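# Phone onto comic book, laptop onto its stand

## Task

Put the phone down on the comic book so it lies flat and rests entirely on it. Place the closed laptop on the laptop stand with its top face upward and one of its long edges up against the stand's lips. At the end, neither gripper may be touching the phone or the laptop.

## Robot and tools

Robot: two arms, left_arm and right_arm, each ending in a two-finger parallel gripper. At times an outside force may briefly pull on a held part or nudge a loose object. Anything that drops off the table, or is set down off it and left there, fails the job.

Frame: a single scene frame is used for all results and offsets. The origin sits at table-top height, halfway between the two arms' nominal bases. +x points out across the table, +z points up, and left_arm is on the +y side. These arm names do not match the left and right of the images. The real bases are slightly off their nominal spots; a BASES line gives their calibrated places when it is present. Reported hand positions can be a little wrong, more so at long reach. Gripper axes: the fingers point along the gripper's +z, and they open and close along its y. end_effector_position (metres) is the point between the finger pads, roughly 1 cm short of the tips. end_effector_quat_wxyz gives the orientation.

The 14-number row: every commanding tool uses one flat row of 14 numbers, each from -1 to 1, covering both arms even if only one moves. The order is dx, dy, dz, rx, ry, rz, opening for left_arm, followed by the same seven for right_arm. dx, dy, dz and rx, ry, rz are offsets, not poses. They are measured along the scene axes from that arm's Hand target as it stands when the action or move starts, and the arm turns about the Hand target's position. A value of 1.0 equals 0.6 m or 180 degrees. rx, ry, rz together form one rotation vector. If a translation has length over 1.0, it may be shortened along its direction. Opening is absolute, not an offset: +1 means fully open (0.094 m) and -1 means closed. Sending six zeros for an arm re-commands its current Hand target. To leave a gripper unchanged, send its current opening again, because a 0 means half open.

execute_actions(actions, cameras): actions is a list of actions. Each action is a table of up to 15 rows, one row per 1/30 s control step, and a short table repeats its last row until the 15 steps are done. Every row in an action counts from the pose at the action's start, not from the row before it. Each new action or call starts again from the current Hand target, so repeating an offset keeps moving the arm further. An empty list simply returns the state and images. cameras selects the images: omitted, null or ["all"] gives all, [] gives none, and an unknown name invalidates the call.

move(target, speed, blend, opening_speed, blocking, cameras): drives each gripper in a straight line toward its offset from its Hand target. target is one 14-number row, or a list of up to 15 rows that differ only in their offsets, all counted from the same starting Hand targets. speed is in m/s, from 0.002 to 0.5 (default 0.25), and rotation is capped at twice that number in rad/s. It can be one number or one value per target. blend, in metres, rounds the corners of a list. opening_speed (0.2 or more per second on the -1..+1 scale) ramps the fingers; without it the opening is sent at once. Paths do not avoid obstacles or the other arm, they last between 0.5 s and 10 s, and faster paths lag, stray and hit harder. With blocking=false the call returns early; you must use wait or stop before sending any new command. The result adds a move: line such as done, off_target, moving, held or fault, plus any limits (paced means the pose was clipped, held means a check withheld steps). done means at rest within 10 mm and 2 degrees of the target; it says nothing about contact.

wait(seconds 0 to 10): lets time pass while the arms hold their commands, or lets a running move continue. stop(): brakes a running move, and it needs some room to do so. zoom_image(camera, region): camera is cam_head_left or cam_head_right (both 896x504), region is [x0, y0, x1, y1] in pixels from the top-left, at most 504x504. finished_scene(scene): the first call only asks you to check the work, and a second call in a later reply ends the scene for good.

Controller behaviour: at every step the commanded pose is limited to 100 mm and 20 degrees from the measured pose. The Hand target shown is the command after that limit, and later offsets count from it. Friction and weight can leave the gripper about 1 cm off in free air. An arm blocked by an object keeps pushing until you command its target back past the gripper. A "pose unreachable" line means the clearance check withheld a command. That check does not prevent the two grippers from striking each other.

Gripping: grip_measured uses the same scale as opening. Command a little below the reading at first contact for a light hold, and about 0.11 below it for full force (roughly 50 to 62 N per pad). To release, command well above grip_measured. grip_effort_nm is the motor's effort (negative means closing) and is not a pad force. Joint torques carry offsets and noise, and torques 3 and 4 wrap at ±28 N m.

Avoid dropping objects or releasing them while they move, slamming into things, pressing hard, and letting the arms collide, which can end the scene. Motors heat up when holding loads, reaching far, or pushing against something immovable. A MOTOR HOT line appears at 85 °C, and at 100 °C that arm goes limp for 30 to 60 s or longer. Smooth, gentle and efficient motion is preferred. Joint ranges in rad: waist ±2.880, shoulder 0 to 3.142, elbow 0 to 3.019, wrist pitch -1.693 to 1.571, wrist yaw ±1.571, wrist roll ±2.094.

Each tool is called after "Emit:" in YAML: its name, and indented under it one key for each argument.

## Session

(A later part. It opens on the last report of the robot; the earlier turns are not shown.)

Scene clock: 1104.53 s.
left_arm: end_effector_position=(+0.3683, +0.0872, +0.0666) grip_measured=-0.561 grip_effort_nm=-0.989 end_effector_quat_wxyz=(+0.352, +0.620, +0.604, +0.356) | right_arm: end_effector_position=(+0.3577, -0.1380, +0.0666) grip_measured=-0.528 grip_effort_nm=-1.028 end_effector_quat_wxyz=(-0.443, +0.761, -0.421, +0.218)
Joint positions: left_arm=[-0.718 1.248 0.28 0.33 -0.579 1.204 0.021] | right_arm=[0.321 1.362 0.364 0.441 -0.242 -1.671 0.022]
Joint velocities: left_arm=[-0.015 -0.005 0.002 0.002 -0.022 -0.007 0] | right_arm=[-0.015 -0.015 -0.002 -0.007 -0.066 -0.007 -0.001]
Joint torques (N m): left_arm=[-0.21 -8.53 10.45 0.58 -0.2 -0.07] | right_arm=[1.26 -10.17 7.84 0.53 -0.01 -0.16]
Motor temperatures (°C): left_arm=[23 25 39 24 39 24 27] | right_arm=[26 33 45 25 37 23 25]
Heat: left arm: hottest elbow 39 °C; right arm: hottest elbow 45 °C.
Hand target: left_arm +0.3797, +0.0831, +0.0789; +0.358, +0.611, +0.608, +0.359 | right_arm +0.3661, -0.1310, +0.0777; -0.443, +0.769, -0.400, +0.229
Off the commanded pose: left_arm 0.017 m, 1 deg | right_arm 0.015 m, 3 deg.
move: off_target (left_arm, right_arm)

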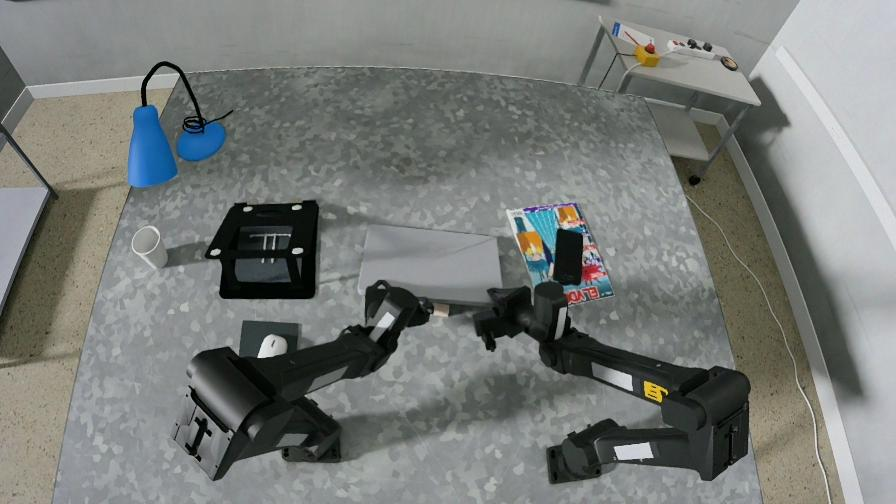

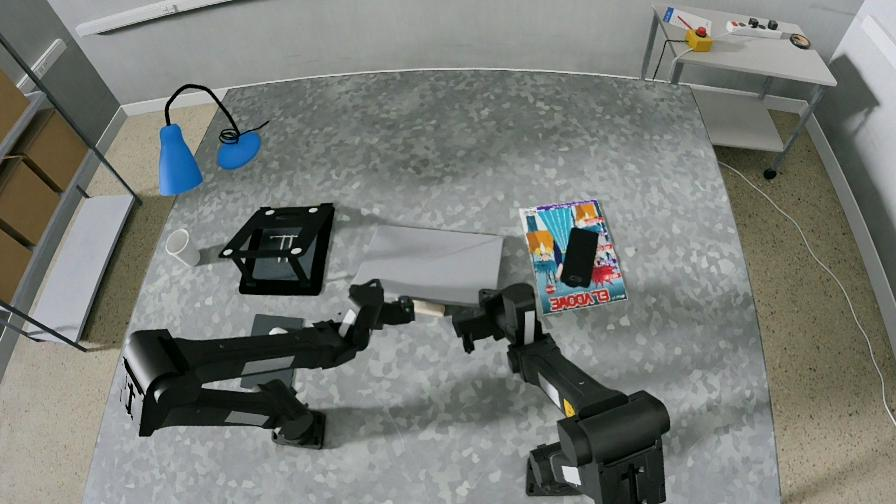

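Emit:
move:
  target: [0,0,0.1,0,0,0,-0.9,0,0,0.1,0,0,0,-0.9]
  speed: 0.06

Emit:
zoom_image:
  camera: "cam_head_left"
  region: [330, 210, 570, 340]

Emit:
zoom_image:
  camera: "cam_head_right"
  region: [330, 210, 570, 340]

Scene clock: 1109.80 s.
left_arm: end_effector_position=(+0.3605, +0.0897, +0.1034) grip_measured=-0.633 grip_effort_nm=-1.009 end_effector_quat_wxyz=(+0.335, +0.633, +0.608, +0.344) | right_arm: end_effector_position=(+0.3490, -0.1371, +0.1029) grip_measured=-0.571 grip_effort_nm=-1.033 end_effector_quat_wxyz=(-0.431, +0.761, -0.447, +0.188)
Joint positions: left_arm=[-0.719 1.047 0.336 0.022 -0.56 1.191 0.017] | right_arm=[0.33 1.185 0.415 0.158 -0.242 -1.617 0.02]
Joint velocities: left_arm=[0.005 -0.015 0.007 0.017 -0.037 -0.066 0] | right_arm=[-0.005 -0.005 0.002 0.002 -0.066 -0.022 -0.001]
Joint torques (N m): left_arm=[-0.44 -7.12 15.02 1.06 -1.01 0.02] | right_arm=[0.67 -11.16 10.71 1.06 0.12 -0.63]
Motor temperatures (°C): left_arm=[23 26 39 24 39 24 27] | right_arm=[26 33 45 25 36 24 25]
Heat: left arm: hottest elbow 39 °C; right arm: hottest elbow 45 °C.
Hand target: left_arm +0.3806, +0.0821, +0.1386; +0.358, +0.611, +0.608, +0.359 | right_arm +0.3669, -0.1309, +0.1376; -0.443, +0.769, -0.400, +0.229
Off the commanded pose: left_arm 0.041 m, 4 deg | right_arm 0.039 m, 7 deg.
move: off_target (left_arm, right_arm)

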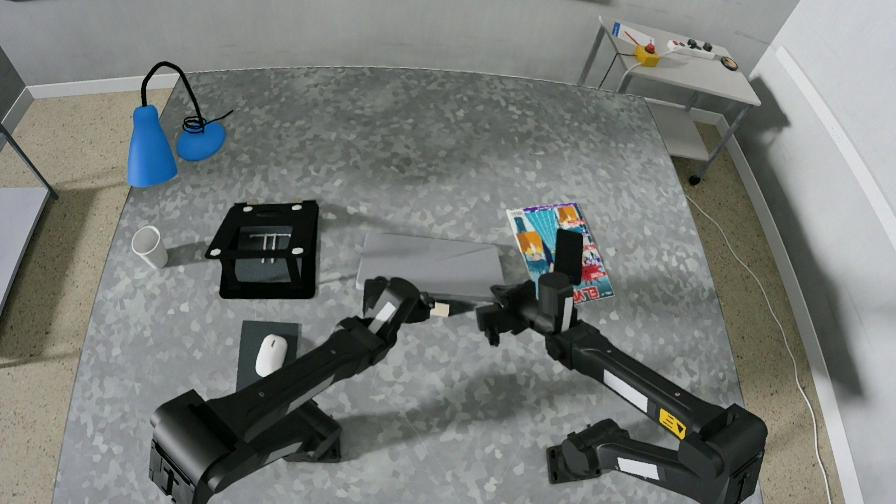

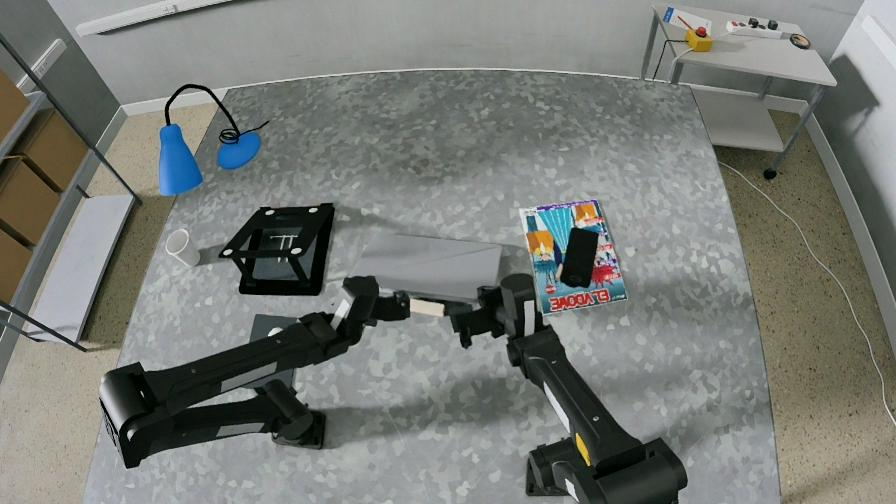

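Scaled by 2.100.

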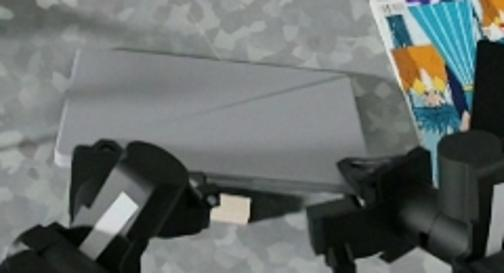

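Scaled by 2.100.

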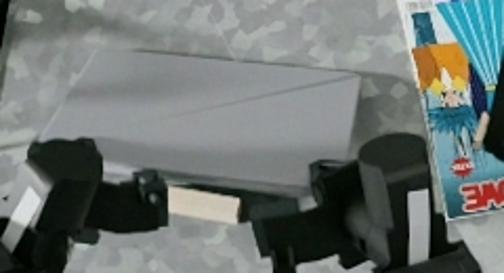

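Emit:
move:
  target: [0,0,0.1,0,0,0,-0.95,0,0,0.1,0,0,0,-0.95]
  speed: 0.06

Emit:
zoom_image:
  camera: "cam_head_left"
  region: [330, 210, 570, 340]

Emit:
zoom_image:
  camera: "cam_head_right"
  region: [330, 210, 570, 340]

Scene clock: 1114.67 s.
left_arm: end_effector_position=(+0.3492, +0.0901, +0.1294) grip_measured=-0.648 grip_effort_nm=-1.004 end_effector_quat_wxyz=(+0.313, +0.644, +0.618, +0.324) | right_arm: end_effector_position=(+0.3392, -0.1369, +0.1340) grip_measured=-0.584 grip_effort_nm=-1.038 end_effector_quat_wxyz=(-0.412, +0.767, -0.464, +0.165)
Joint positions: left_arm=[-0.732 0.933 0.406 -0.241 -0.544 1.145 0.017] | right_arm=[0.339 1.065 0.482 -0.091 -0.239 -1.594 0.02]
Joint velocities: left_arm=[-0.015 0.005 0.007 0.027 -0.051 0.037 0] | right_arm=[0.005 0.005 -0.012 -0.007 -0.007 0.037 0]
Joint torques (N m): left_arm=[0.15 -8.47 19.7 1.39 -1.91 0.49] | right_arm=[0.32 -11.63 13.91 1.29 0.27 -0.79]
Motor temperatures (°C): left_arm=[23 26 40 24 40 24 27] | right_arm=[26 33 45 25 36 24 26]
Heat: left arm: hottest elbow 40 °C; right arm: hottest elbow 45 °C.
Hand target: left_arm +0.3816, +0.0812, +0.1985; +0.358, +0.611, +0.608, +0.359 | right_arm +0.3678, -0.1308, +0.1978; -0.443, +0.769, -0.400, +0.229
Off the commanded pose: left_arm 0.076 m, 8 deg | right_arm 0.070 m, 11 deg.
move: off_target (left_arm, right_arm)

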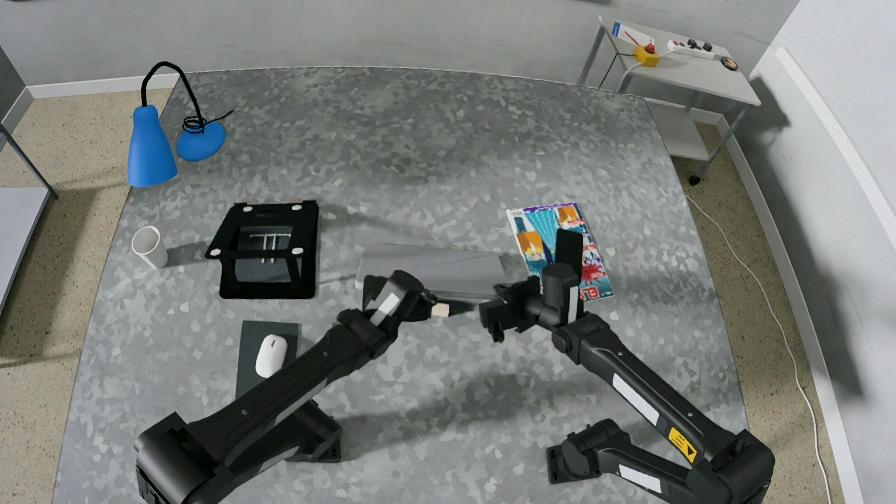

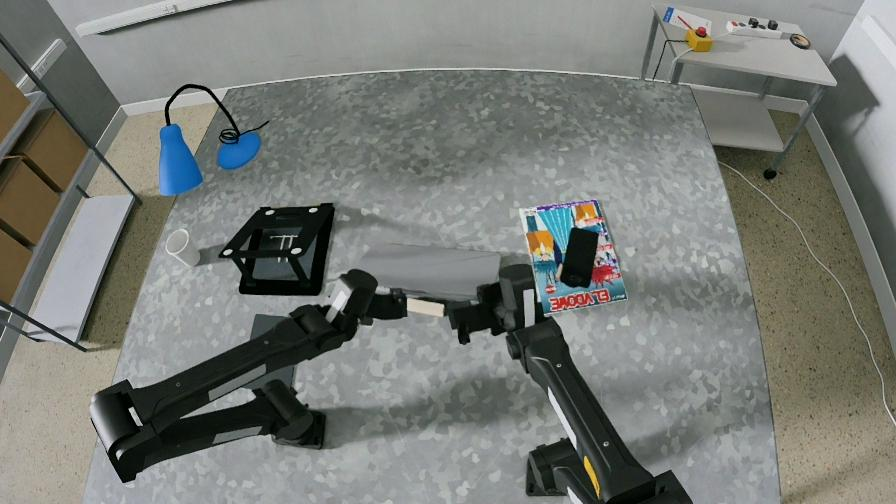

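Scaled by 2.100.

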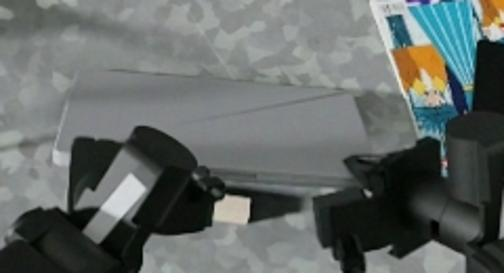

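Scaled by 2.100.

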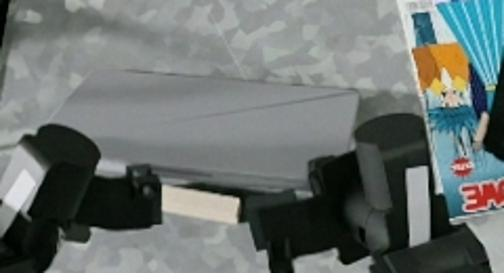

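Emit:
move:
  target: [0.02,0,0.1,0,-0.03,0,-0.95,0.02,0,0.1,0,-0.03,0,-0.95]
  speed: 0.06

Emit:
zoom_image:
  camera: "cam_head_left"
  region: [330, 210, 570, 340]

Emit:
zoom_image:
  camera: "cam_head_right"
  region: [330, 210, 570, 340]

Scene clock: 1120.13 s.
left_arm: end_effector_position=(+0.3541, +0.0907, +0.1649) grip_measured=-0.649 grip_effort_nm=-1.013 end_effector_quat_wxyz=(+0.331, +0.628, +0.614, +0.345) | right_arm: end_effector_position=(+0.3464, -0.1353, +0.1730) grip_measured=-0.590 grip_effort_nm=-1.043 end_effector_quat_wxyz=(-0.420, +0.764, -0.451, +0.189)
Joint positions: left_arm=[-0.739 0.871 0.446 -0.284 -0.585 1.16 0.017] | right_arm=[0.348 1.003 0.54 -0.167 -0.213 -1.613 0.019]
Joint velocities: left_arm=[-0.015 -0.005 -0.007 -0.032 0.037 0.037 0] | right_arm=[0.005 0.005 -0.007 -0.007 0.022 -0.066 -0.002]
Joint torques (N m): left_arm=[0.44 -8.47 23.02 2.14 -1.72 0.89] | right_arm=[-0.56 -11.58 16.32 1.66 0.03 -0.9]
Motor temperatures (°C): left_arm=[23 26 41 24 41 24 27] | right_arm=[26 33 46 25 36 24 26]
Heat: left arm: hottest elbow 41 °C; right arm: hottest elbow 46 °C.
Hand target: left_arm +0.3933, +0.0805, +0.2561; +0.386, +0.594, +0.591, +0.387 | right_arm +0.3805, -0.1309, +0.2575; -0.460, +0.758, -0.379, +0.265
Off the commanded pose: left_arm 0.102 m, 9 deg; position clipped | right_arm 0.091 m, 13 deg.
move: off_target (left_arm, right_arm); limits=paced

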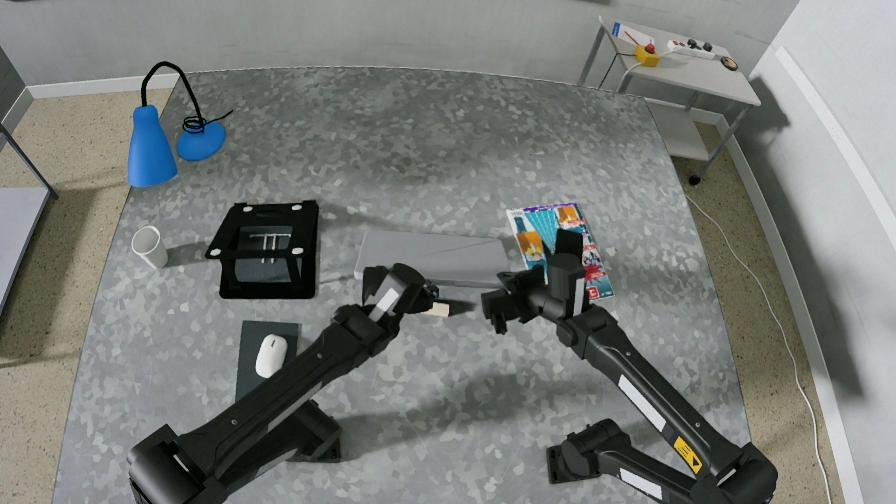

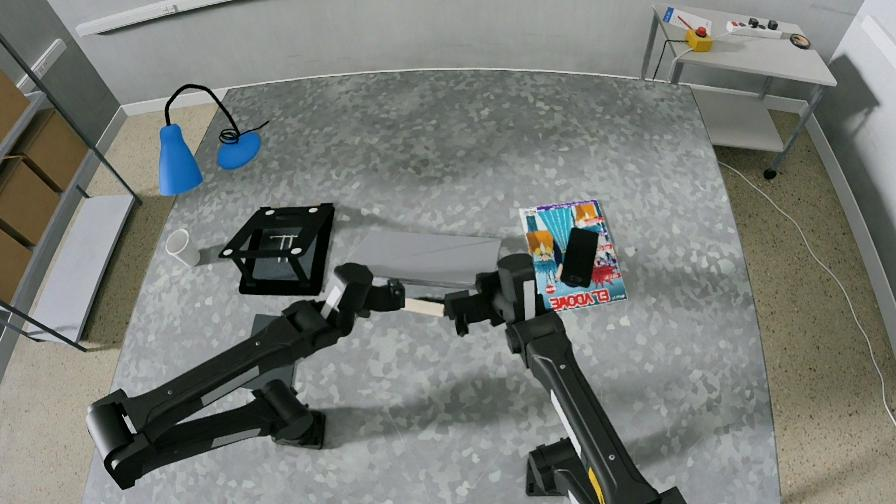

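Scaled by 2.100.

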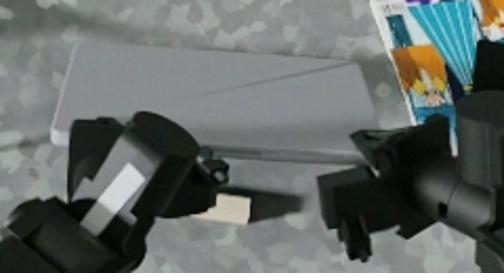

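Scaled by 2.100.

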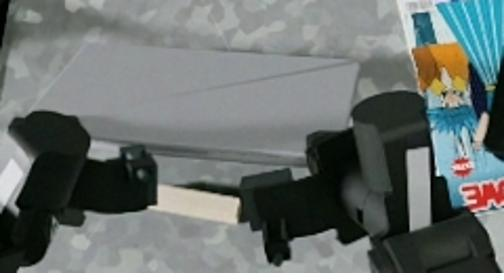

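Emit:
zoom_image:
  camera: "cam_head_left"
  region: [190, 190, 340, 310]

Emit:
zoom_image:
  camera: "cam_head_right"
  region: [200, 190, 350, 310]

Scaled by 3.360.

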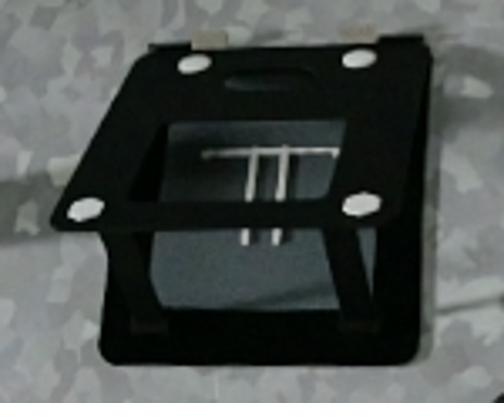

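Scaled by 3.360.

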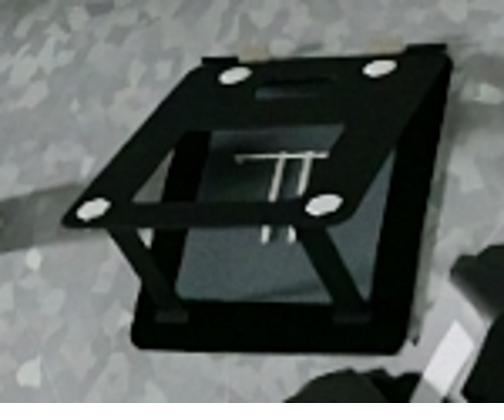

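Emit:
move:
  target: [0.08,0,0.06,0,0,0,-0.97,0.1,0,0.05,0,0,0,-0.97]
  speed: 0.06

Emit:
zoom_image:
  camera: "cam_head_left"
  region: [190, 180, 570, 340]

Emit:
zoom_image:
  camera: "cam_head_right"
  region: [190, 180, 570, 340]

Scene clock: 1147.47 s.
left_arm: end_effector_position=(+0.3948, +0.0922, +0.1959) grip_measured=-0.649 grip_effort_nm=-1.013 end_effector_quat_wxyz=(+0.332, +0.620, +0.622, +0.346) | right_arm: end_effector_position=(+0.3961, -0.1343, +0.2068) grip_measured=-0.596 grip_effort_nm=-1.038 end_effector_quat_wxyz=(-0.425, +0.766, -0.442, +0.191)
Joint positions: left_arm=[-0.642 0.941 0.562 -0.294 -0.523 1.211 0.017] | right_arm=[0.292 1.107 0.697 -0.216 -0.27 -1.66 0.019]
Joint velocities: left_arm=[-0.005 -0.005 0.002 0.007 0.051 -0.051 0] | right_arm=[-0.005 0.015 -0.002 0.012 0.022 -0.051 0.001]
Joint torques (N m): left_arm=[0.56 -8.12 23.5 2.55 -0.94 0.88] | right_arm=[-0.79 -10.34 17.69 2 -0.05 -0.76]
Motor temperatures (°C): left_arm=[23 25 51 24 42 24 28] | right_arm=[26 33 50 25 34 25 27]
Heat: left arm: hottest elbow 51 °C; right arm: hottest elbow 50 °C.
Hand target: left_arm +0.4381, +0.0805, +0.2846; +0.386, +0.594, +0.591, +0.387 | right_arm +0.4410, -0.1320, +0.2869; -0.461, +0.758, -0.378, +0.265
Off the commanded pose: left_arm 0.107 m, 9 deg; position clipped | right_arm 0.092 m, 12 deg.
move: off_target (left_arm, right_arm); limits=paced

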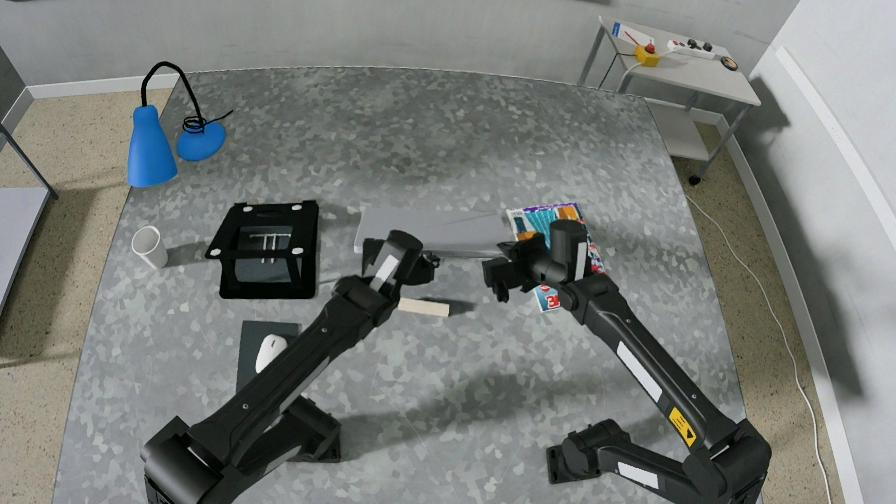

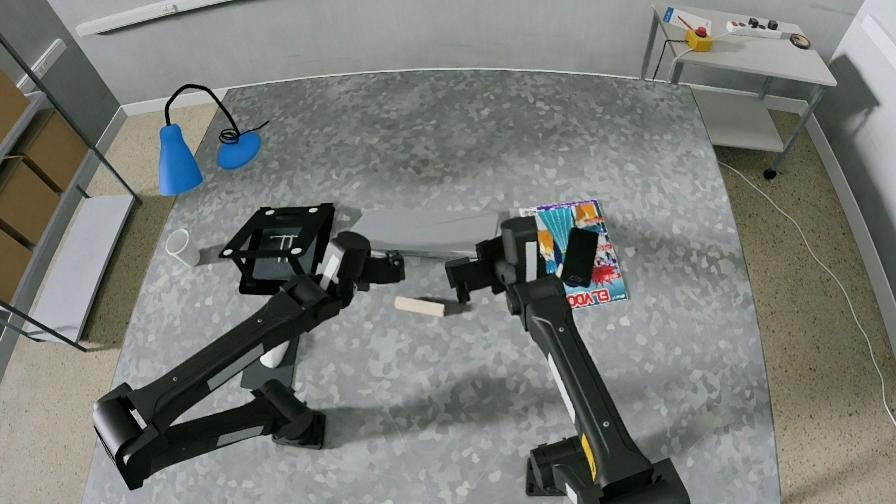

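Scaled by 1.326.

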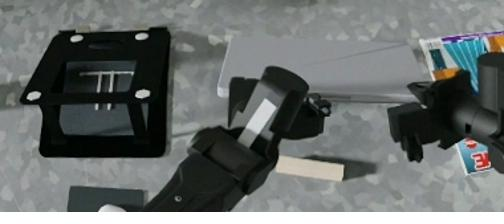

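Scaled by 1.326.

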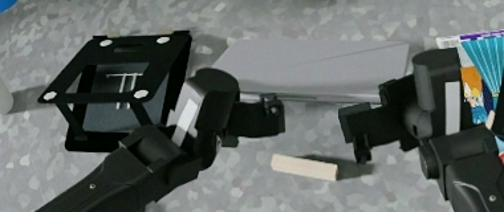

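Emit:
move:
  target:
    - [0.03,0.1,0.03,0,0,0,-0.97,0.03,0.1,0.02,0,0,0,-0.97]
    - [0.05,0.5,0.03,0,0,0,-0.97,0.05,0.5,0.02,0,0,0,-0.97]
  speed: 0.1
  blend: 0.03

Emit:
zoom_image:
  camera: "cam_head_left"
  region: [150, 150, 510, 340]

Emit:
zoom_image:
  camera: "cam_head_right"
  region: [150, 150, 510, 340]

Scene clock: 1155.87 s.
left_arm: end_effector_position=(+0.4161, +0.3601, +0.1845) grip_measured=-0.649 grip_effort_nm=-1.009 end_effector_quat_wxyz=(+0.349, +0.582, +0.672, +0.296) | right_arm: end_effector_position=(+0.4452, +0.1381, +0.2236) grip_measured=-0.626 grip_effort_nm=-1.028 end_effector_quat_wxyz=(-0.415, +0.773, -0.427, +0.220)
Joint positions: left_arm=[0.427 0.965 0.562 -0.272 0.374 1.702 0.016] | right_arm=[0.805 1.597 1.206 -0.215 0.192 -1.421 0.018]
Joint velocities: left_arm=[-0.005 0.005 -0.002 -0.007 0.066 -0.051 -0.001] | right_arm=[-0.015 -0.015 0.017 -0.007 -0.037 -0.066 -0.001]
Joint torques (N m): left_arm=[-1.44 -9.76 21.2 4.11 1.38 0.74] | right_arm=[0.85 -18.14 17.61 2.07 0.74 -0.72]
Motor temperatures (°C): left_arm=[23 26 51 24 41 24 28] | right_arm=[26 33 53 25 34 25 27]
Heat: left arm: hottest elbow 51 °C; right arm: hottest elbow 53 °C.
Hand target: left_arm +0.4573, +0.3750, +0.2740; +0.384, +0.595, +0.590, +0.387 | right_arm +0.4752, +0.1686, +0.2970; -0.460, +0.759, -0.379, +0.264
Off the commanded pose: left_arm 0.131 m, 15 deg; position clipped | right_arm 0.085 m, 9 deg.
move: off_target (left_arm, right_arm); limits=paced

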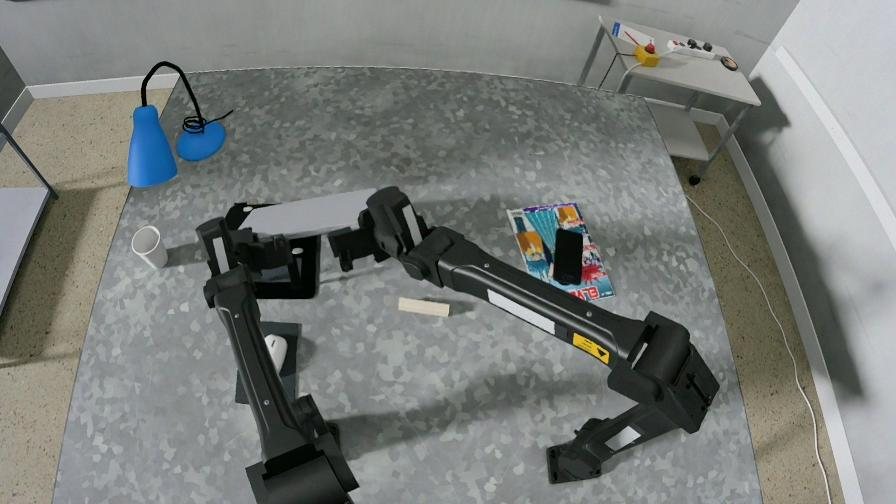

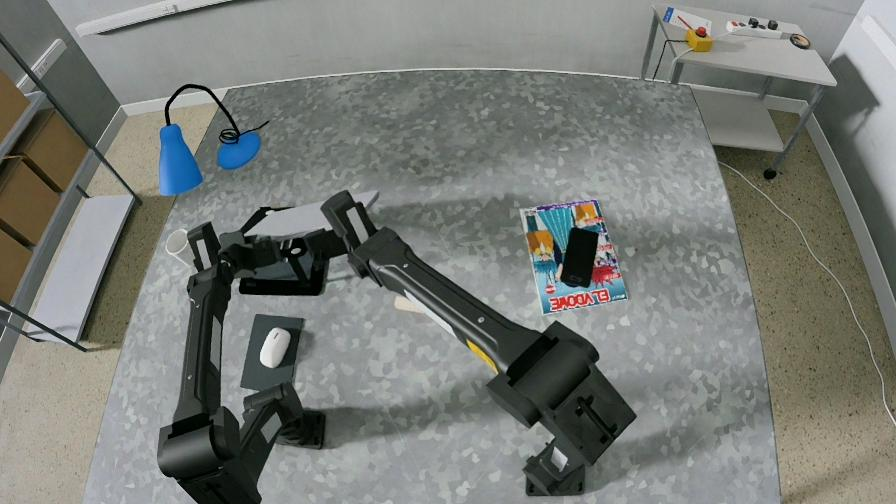

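Scaled by 1.400.

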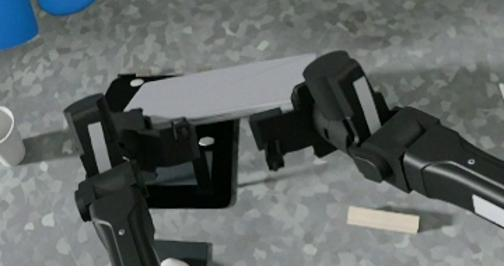

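Scaled by 1.400.

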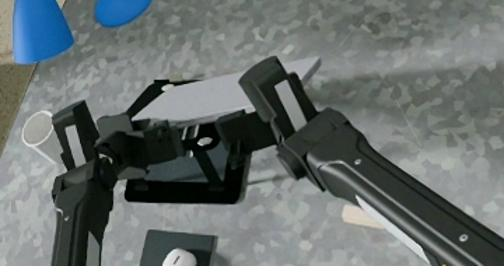

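Emit:
move:
  target: [0.0,0.15,0.03,0,0,0,-0.97,-0.04,0.14,-0.02,0,0,0,-0.97]
  speed: 0.05

Emit:
zoom_image:
  camera: "cam_head_left"
  region: [150, 150, 510, 340]

Emit:
zoom_image:
  camera: "cam_head_right"
  region: [150, 150, 510, 340]

Scene clock: 1164.97 s.
left_arm: end_effector_position=(+0.4050, +0.4345, +0.1753) grip_measured=-0.649 grip_effort_nm=-1.009 end_effector_quat_wxyz=(+0.364, +0.571, +0.672, +0.299) | right_arm: end_effector_position=(+0.4323, +0.2152, +0.2216) grip_measured=-0.632 grip_effort_nm=-1.033 end_effector_quat_wxyz=(-0.417, +0.771, -0.421, +0.234)
Joint positions: left_arm=[0.675 1.091 0.608 -0.245 0.58 1.847 0.016] | right_arm=[0.921 1.721 1.353 -0.236 0.305 -1.376 0.017]
Joint velocities: left_arm=[-0.015 0.005 0.007 0.002 -0.022 0.022 -0.001] | right_arm=[-0.005 0.015 0.002 -0.007 0.007 0.022 -0.001]
Joint torques (N m): left_arm=[-1.44 -10.7 21.96 2.93 1.83 0.58] | right_arm=[1.49 -19.08 17.69 1.94 0.63 -0.61]
Motor temperatures (°C): left_arm=[23 26 51 24 41 24 28] | right_arm=[26 34 58 25 34 25 27]
Heat: left arm: hottest elbow 51 °C; right arm: hottest elbow 58 °C.
Hand target: left_arm +0.4454, +0.4574, +0.2639; +0.383, +0.596, +0.591, +0.387 | right_arm +0.4522, +0.2531, +0.2851; -0.460, +0.759, -0.379, +0.264
Off the commanded pose: left_arm 0.132 m, 14 deg; position clipped | right_arm 0.076 m, 8 deg.
move: off_target (left_arm, right_arm); limits=paced

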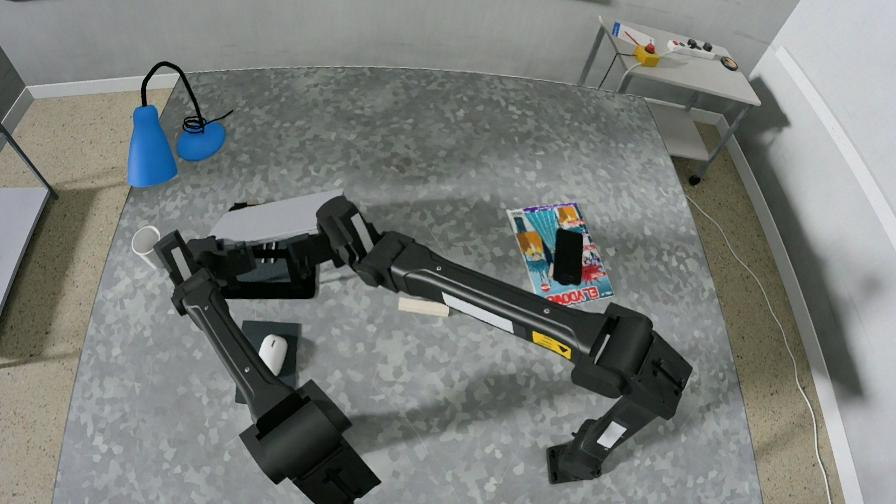

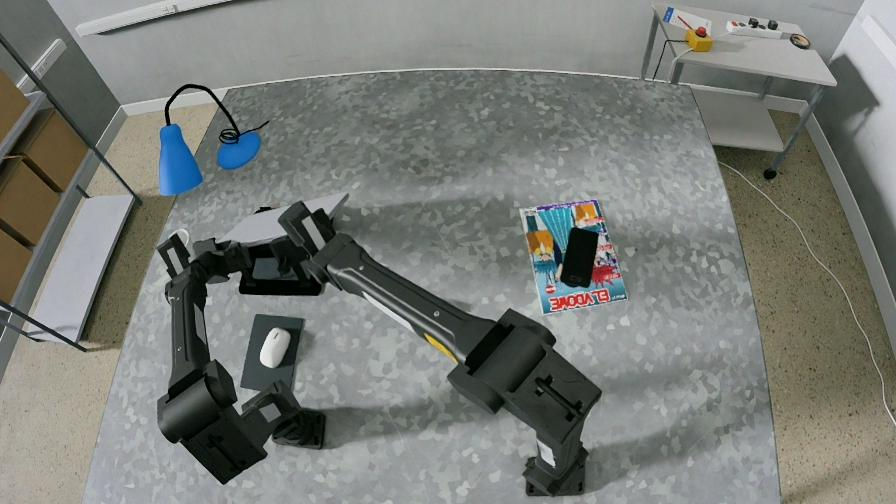

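Scaled by 1.400.

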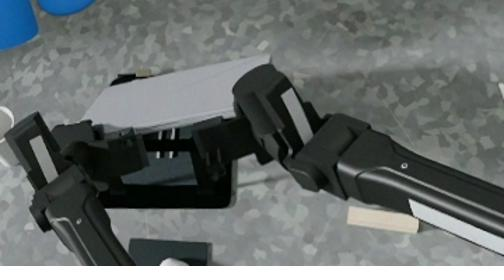

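Scaled by 1.400.

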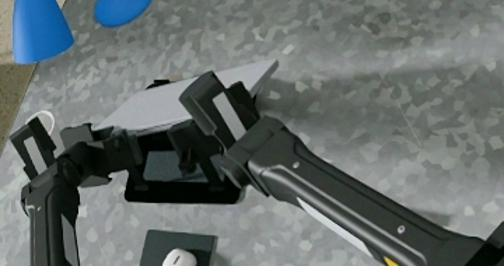

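Emit:
execute_actions:
  actions: []

Scene clock: 1176.80 s.
left_arm: end_effector_position=(+0.4051, +0.4345, +0.1755) grip_measured=-0.649 grip_effort_nm=-1.004 end_effector_quat_wxyz=(+0.364, +0.571, +0.672, +0.299) | right_arm: end_effector_position=(+0.4323, +0.2152, +0.2215) grip_measured=-0.632 grip_effort_nm=-1.043 end_effector_quat_wxyz=(-0.417, +0.771, -0.421, +0.234)
Joint positions: left_arm=[0.675 1.091 0.608 -0.245 0.581 1.847 0.016] | right_arm=[0.921 1.722 1.353 -0.236 0.305 -1.376 0.017]
Joint velocities: left_arm=[0.005 -0.015 -0.002 -0.007 -0.066 -0.022 0] | right_arm=[-0.034 -0.024 -0.002 0.002 0.007 -0.007 -0.001]
Joint torques (N m): left_arm=[-1.79 -10.75 21.98 2.78 1.81 0.58] | right_arm=[1.49 -19.37 17.57 2.03 0.64 -0.59]
Motor temperatures (°C): left_arm=[23 26 54 24 43 24 28] | right_arm=[26 36 60 25 33 25 27]
Heat: left arm: hottest elbow 54 °C; right arm: hottest elbow 60 °C.
Hand target: left_arm +0.4454, +0.4574, +0.2642; +0.383, +0.596, +0.590, +0.387 | right_arm +0.4523, +0.2532, +0.2849; -0.459, +0.759, -0.379, +0.264
Tool commands: left_gripper/opening=-0.97 right_gripper/opening=-0.97
Off the commanded pose: left_arm 0.131 m, 14 deg; position clipped | right_arm 0.076 m, 8 deg.

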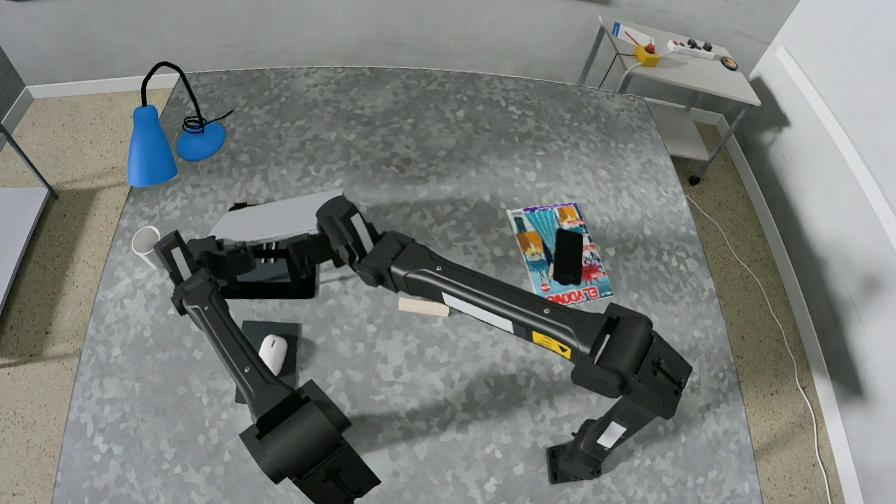

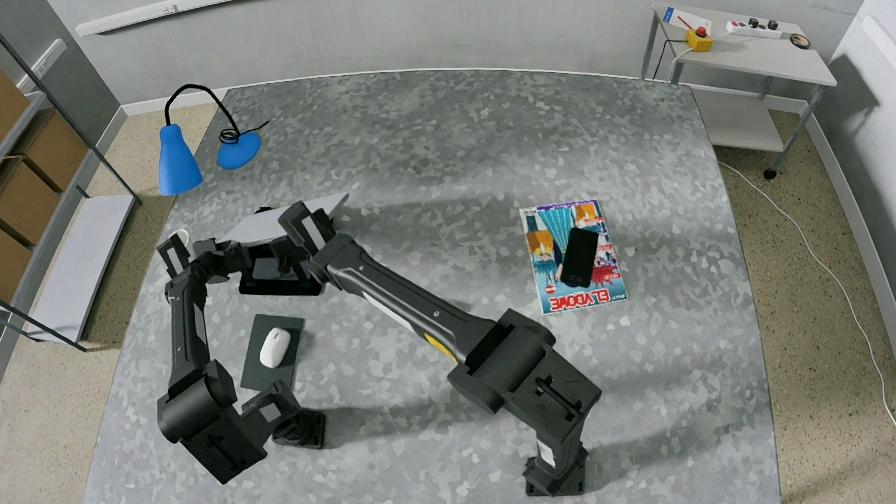

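Emit:
zoom_image:
  camera: "cam_head_left"
  region: [130, 160, 400, 320]

Emit:
zoom_image:
  camera: "cam_head_right"
  region: [150, 160, 420, 320]

Scaled by 1.867.

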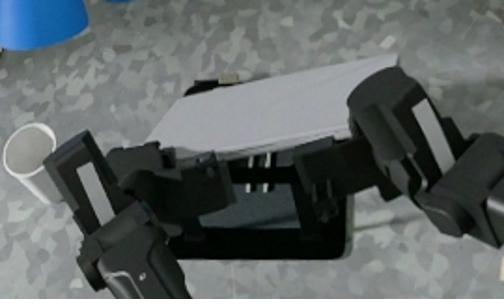

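Scaled by 1.867.

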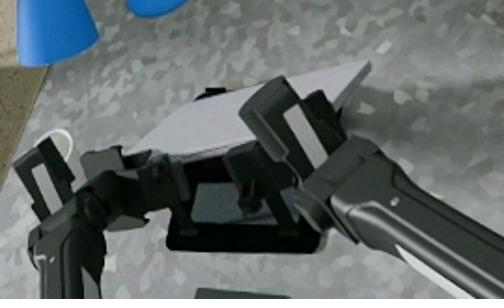

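Emit:
move:
  target: [0, 0.03, 0, 0.06, 0, -0.035, -0.97, -0.05, 0.03, -0.075, 0.06, 0, -0.035, -0.97]
  speed: 0.04

Emit:
zoom_image:
  camera: "cam_head_left"
  region: [130, 160, 400, 320]

Emit:
zoom_image:
  camera: "cam_head_right"
  region: [150, 160, 420, 320]

Scene clock: 1191.33 s.
left_arm: end_effector_position=(+0.4108, +0.4655, +0.1831) grip_measured=-0.650 grip_effort_nm=-1.013 end_effector_quat_wxyz=(+0.341, +0.606, +0.629, +0.348) | right_arm: end_effector_position=(+0.4241, +0.2433, +0.2017) grip_measured=-0.641 grip_effort_nm=-1.033 end_effector_quat_wxyz=(-0.469, +0.704, -0.477, +0.240)
Joint positions: left_arm=[0.729 1.142 0.643 -0.191 0.602 2 0.016] | right_arm=[0.982 1.789 1.326 -0.05 0.431 -1.217 0.017]
Joint velocities: left_arm=[0.005 -0.015 0.002 0.002 -0.051 -0.022 0] | right_arm=[-0.005 0.005 0.012 -0.007 -0.081 0.007 0.001]
Joint torques (N m): left_arm=[-2.96 -11.11 19.9 3.14 2.19 0.76] | right_arm=[2.78 -21.07 11.45 3.82 0.55 -0.34]
Motor temperatures (°C): left_arm=[23 26 56 24 44 24 28] | right_arm=[26 37 62 25 33 25 27]
Heat: left arm: hottest elbow 56 °C; right arm: hottest elbow 62 °C.
Hand target: left_arm +0.4455, +0.4753, +0.2642; +0.346, +0.661, +0.518, +0.419 | right_arm +0.4222, +0.2713, +0.2401; -0.513, +0.690, -0.443, +0.253
Off the commanded pose: left_arm 0.089 m, 16 deg | right_arm 0.047 m, 7 deg.
joint sent to its limit (left arm) — joint 6 (wrist roll), upper limit. The joint targets are off in position and orientation.
move: off_target (left_arm, right_arm)

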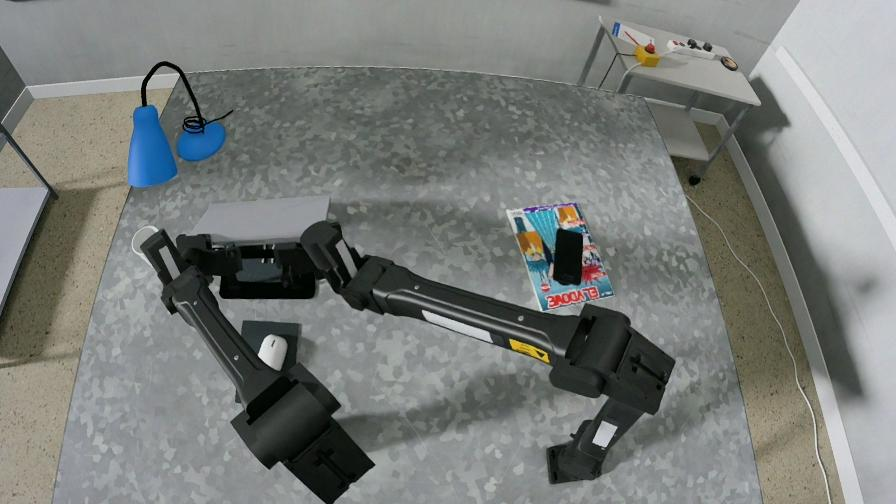

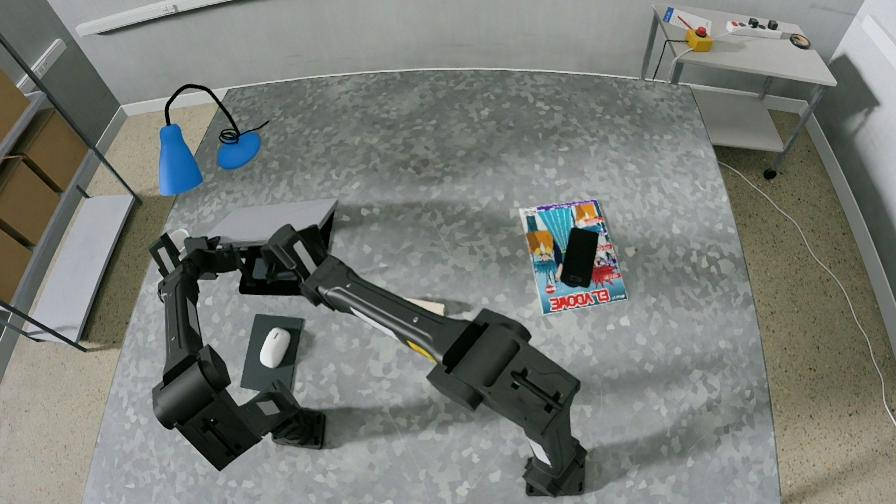

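Scaled by 1.867.

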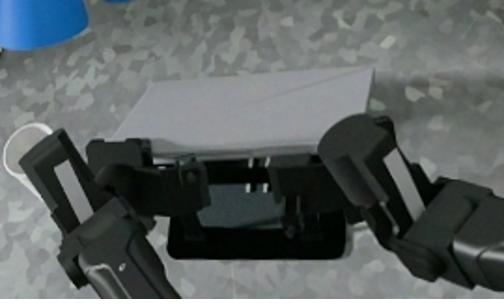

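Scaled by 1.867.

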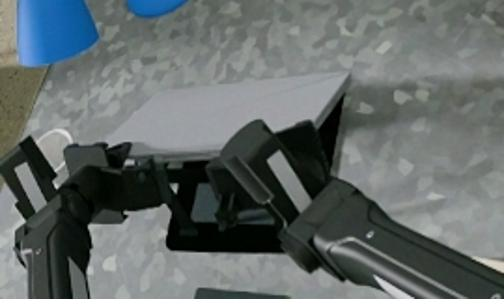

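Emit:
move:
  target: [-0.025, 0, -0.015, -0.02, 0, 0.02, -0.97, -0.025, 0, -0.06, 0.03, 0, 0, -0.97]
  speed: 0.03

Emit:
zoom_image:
  camera: "cam_head_left"
  region: [130, 160, 400, 320]

Emit:
zoom_image:
  camera: "cam_head_right"
  region: [150, 160, 420, 320]

Scene clock: 1201.67 s.
left_arm: end_effector_position=(+0.4076, +0.4691, +0.1847) grip_measured=-0.650 grip_effort_nm=-1.009 end_effector_quat_wxyz=(+0.333, +0.627, +0.604, +0.362) | right_arm: end_effector_position=(+0.4130, +0.2467, +0.1764) grip_measured=-0.641 grip_effort_nm=-1.038 end_effector_quat_wxyz=(-0.510, +0.671, -0.490, +0.222)
Joint positions: left_arm=[0.748 1.142 0.643 -0.191 0.625 2.081 0.016] | right_arm=[0.999 1.815 1.238 0.143 0.436 -1.157 0.017]
Joint velocities: left_arm=[-0.015 -0.005 -0.002 0.007 -0.007 -0.022 0.001] | right_arm=[-0.005 0.005 0.017 -0.012 -0.007 -0.066 0.001]
Joint torques (N m): left_arm=[-2.08 -12.04 18.73 1.65 2.14 -0.07] | right_arm=[2.43 -20.72 10.14 3.78 0.34 -0.38]
Motor temperatures (°C): left_arm=[23 26 54 24 45 24 28] | right_arm=[26 38 61 26 32 25 27]
Heat: left arm: hottest elbow 54 °C; right arm: hottest elbow 61 °C.
Hand target: left_arm +0.4305, +0.4756, +0.2552; +0.353, +0.633, +0.551, +0.413 | right_arm +0.4069, +0.2714, +0.2042; -0.545, +0.665, -0.455, +0.232
Off the commanded pose: left_arm 0.074 m, 9 deg | right_arm 0.037 m, 6 deg.
joint sent to its limit (left arm) — joint 6 (wrist roll), upper limit. The joint targets are off in position, not in orientation.
move: off_target (left_arm, right_arm)

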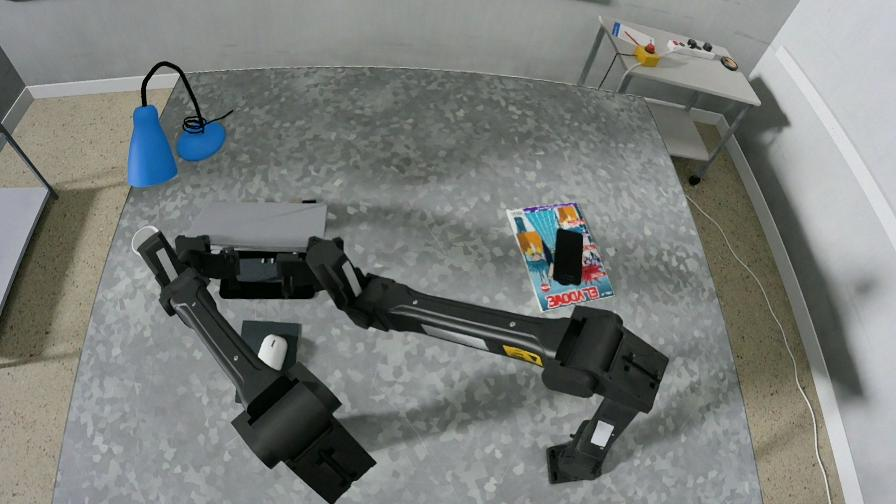

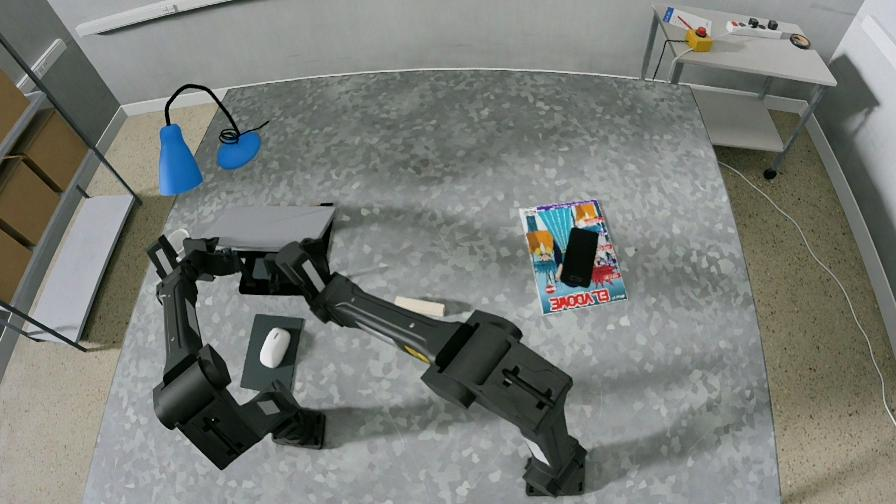

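Scaled by 1.867.

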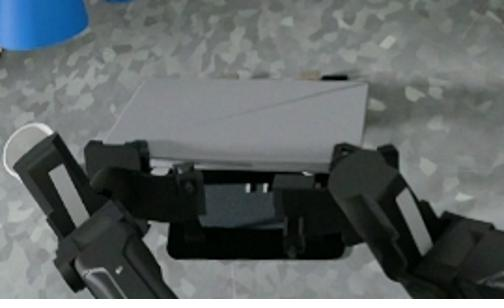

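Scaled by 1.867.

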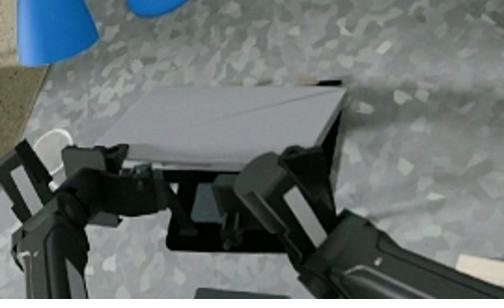

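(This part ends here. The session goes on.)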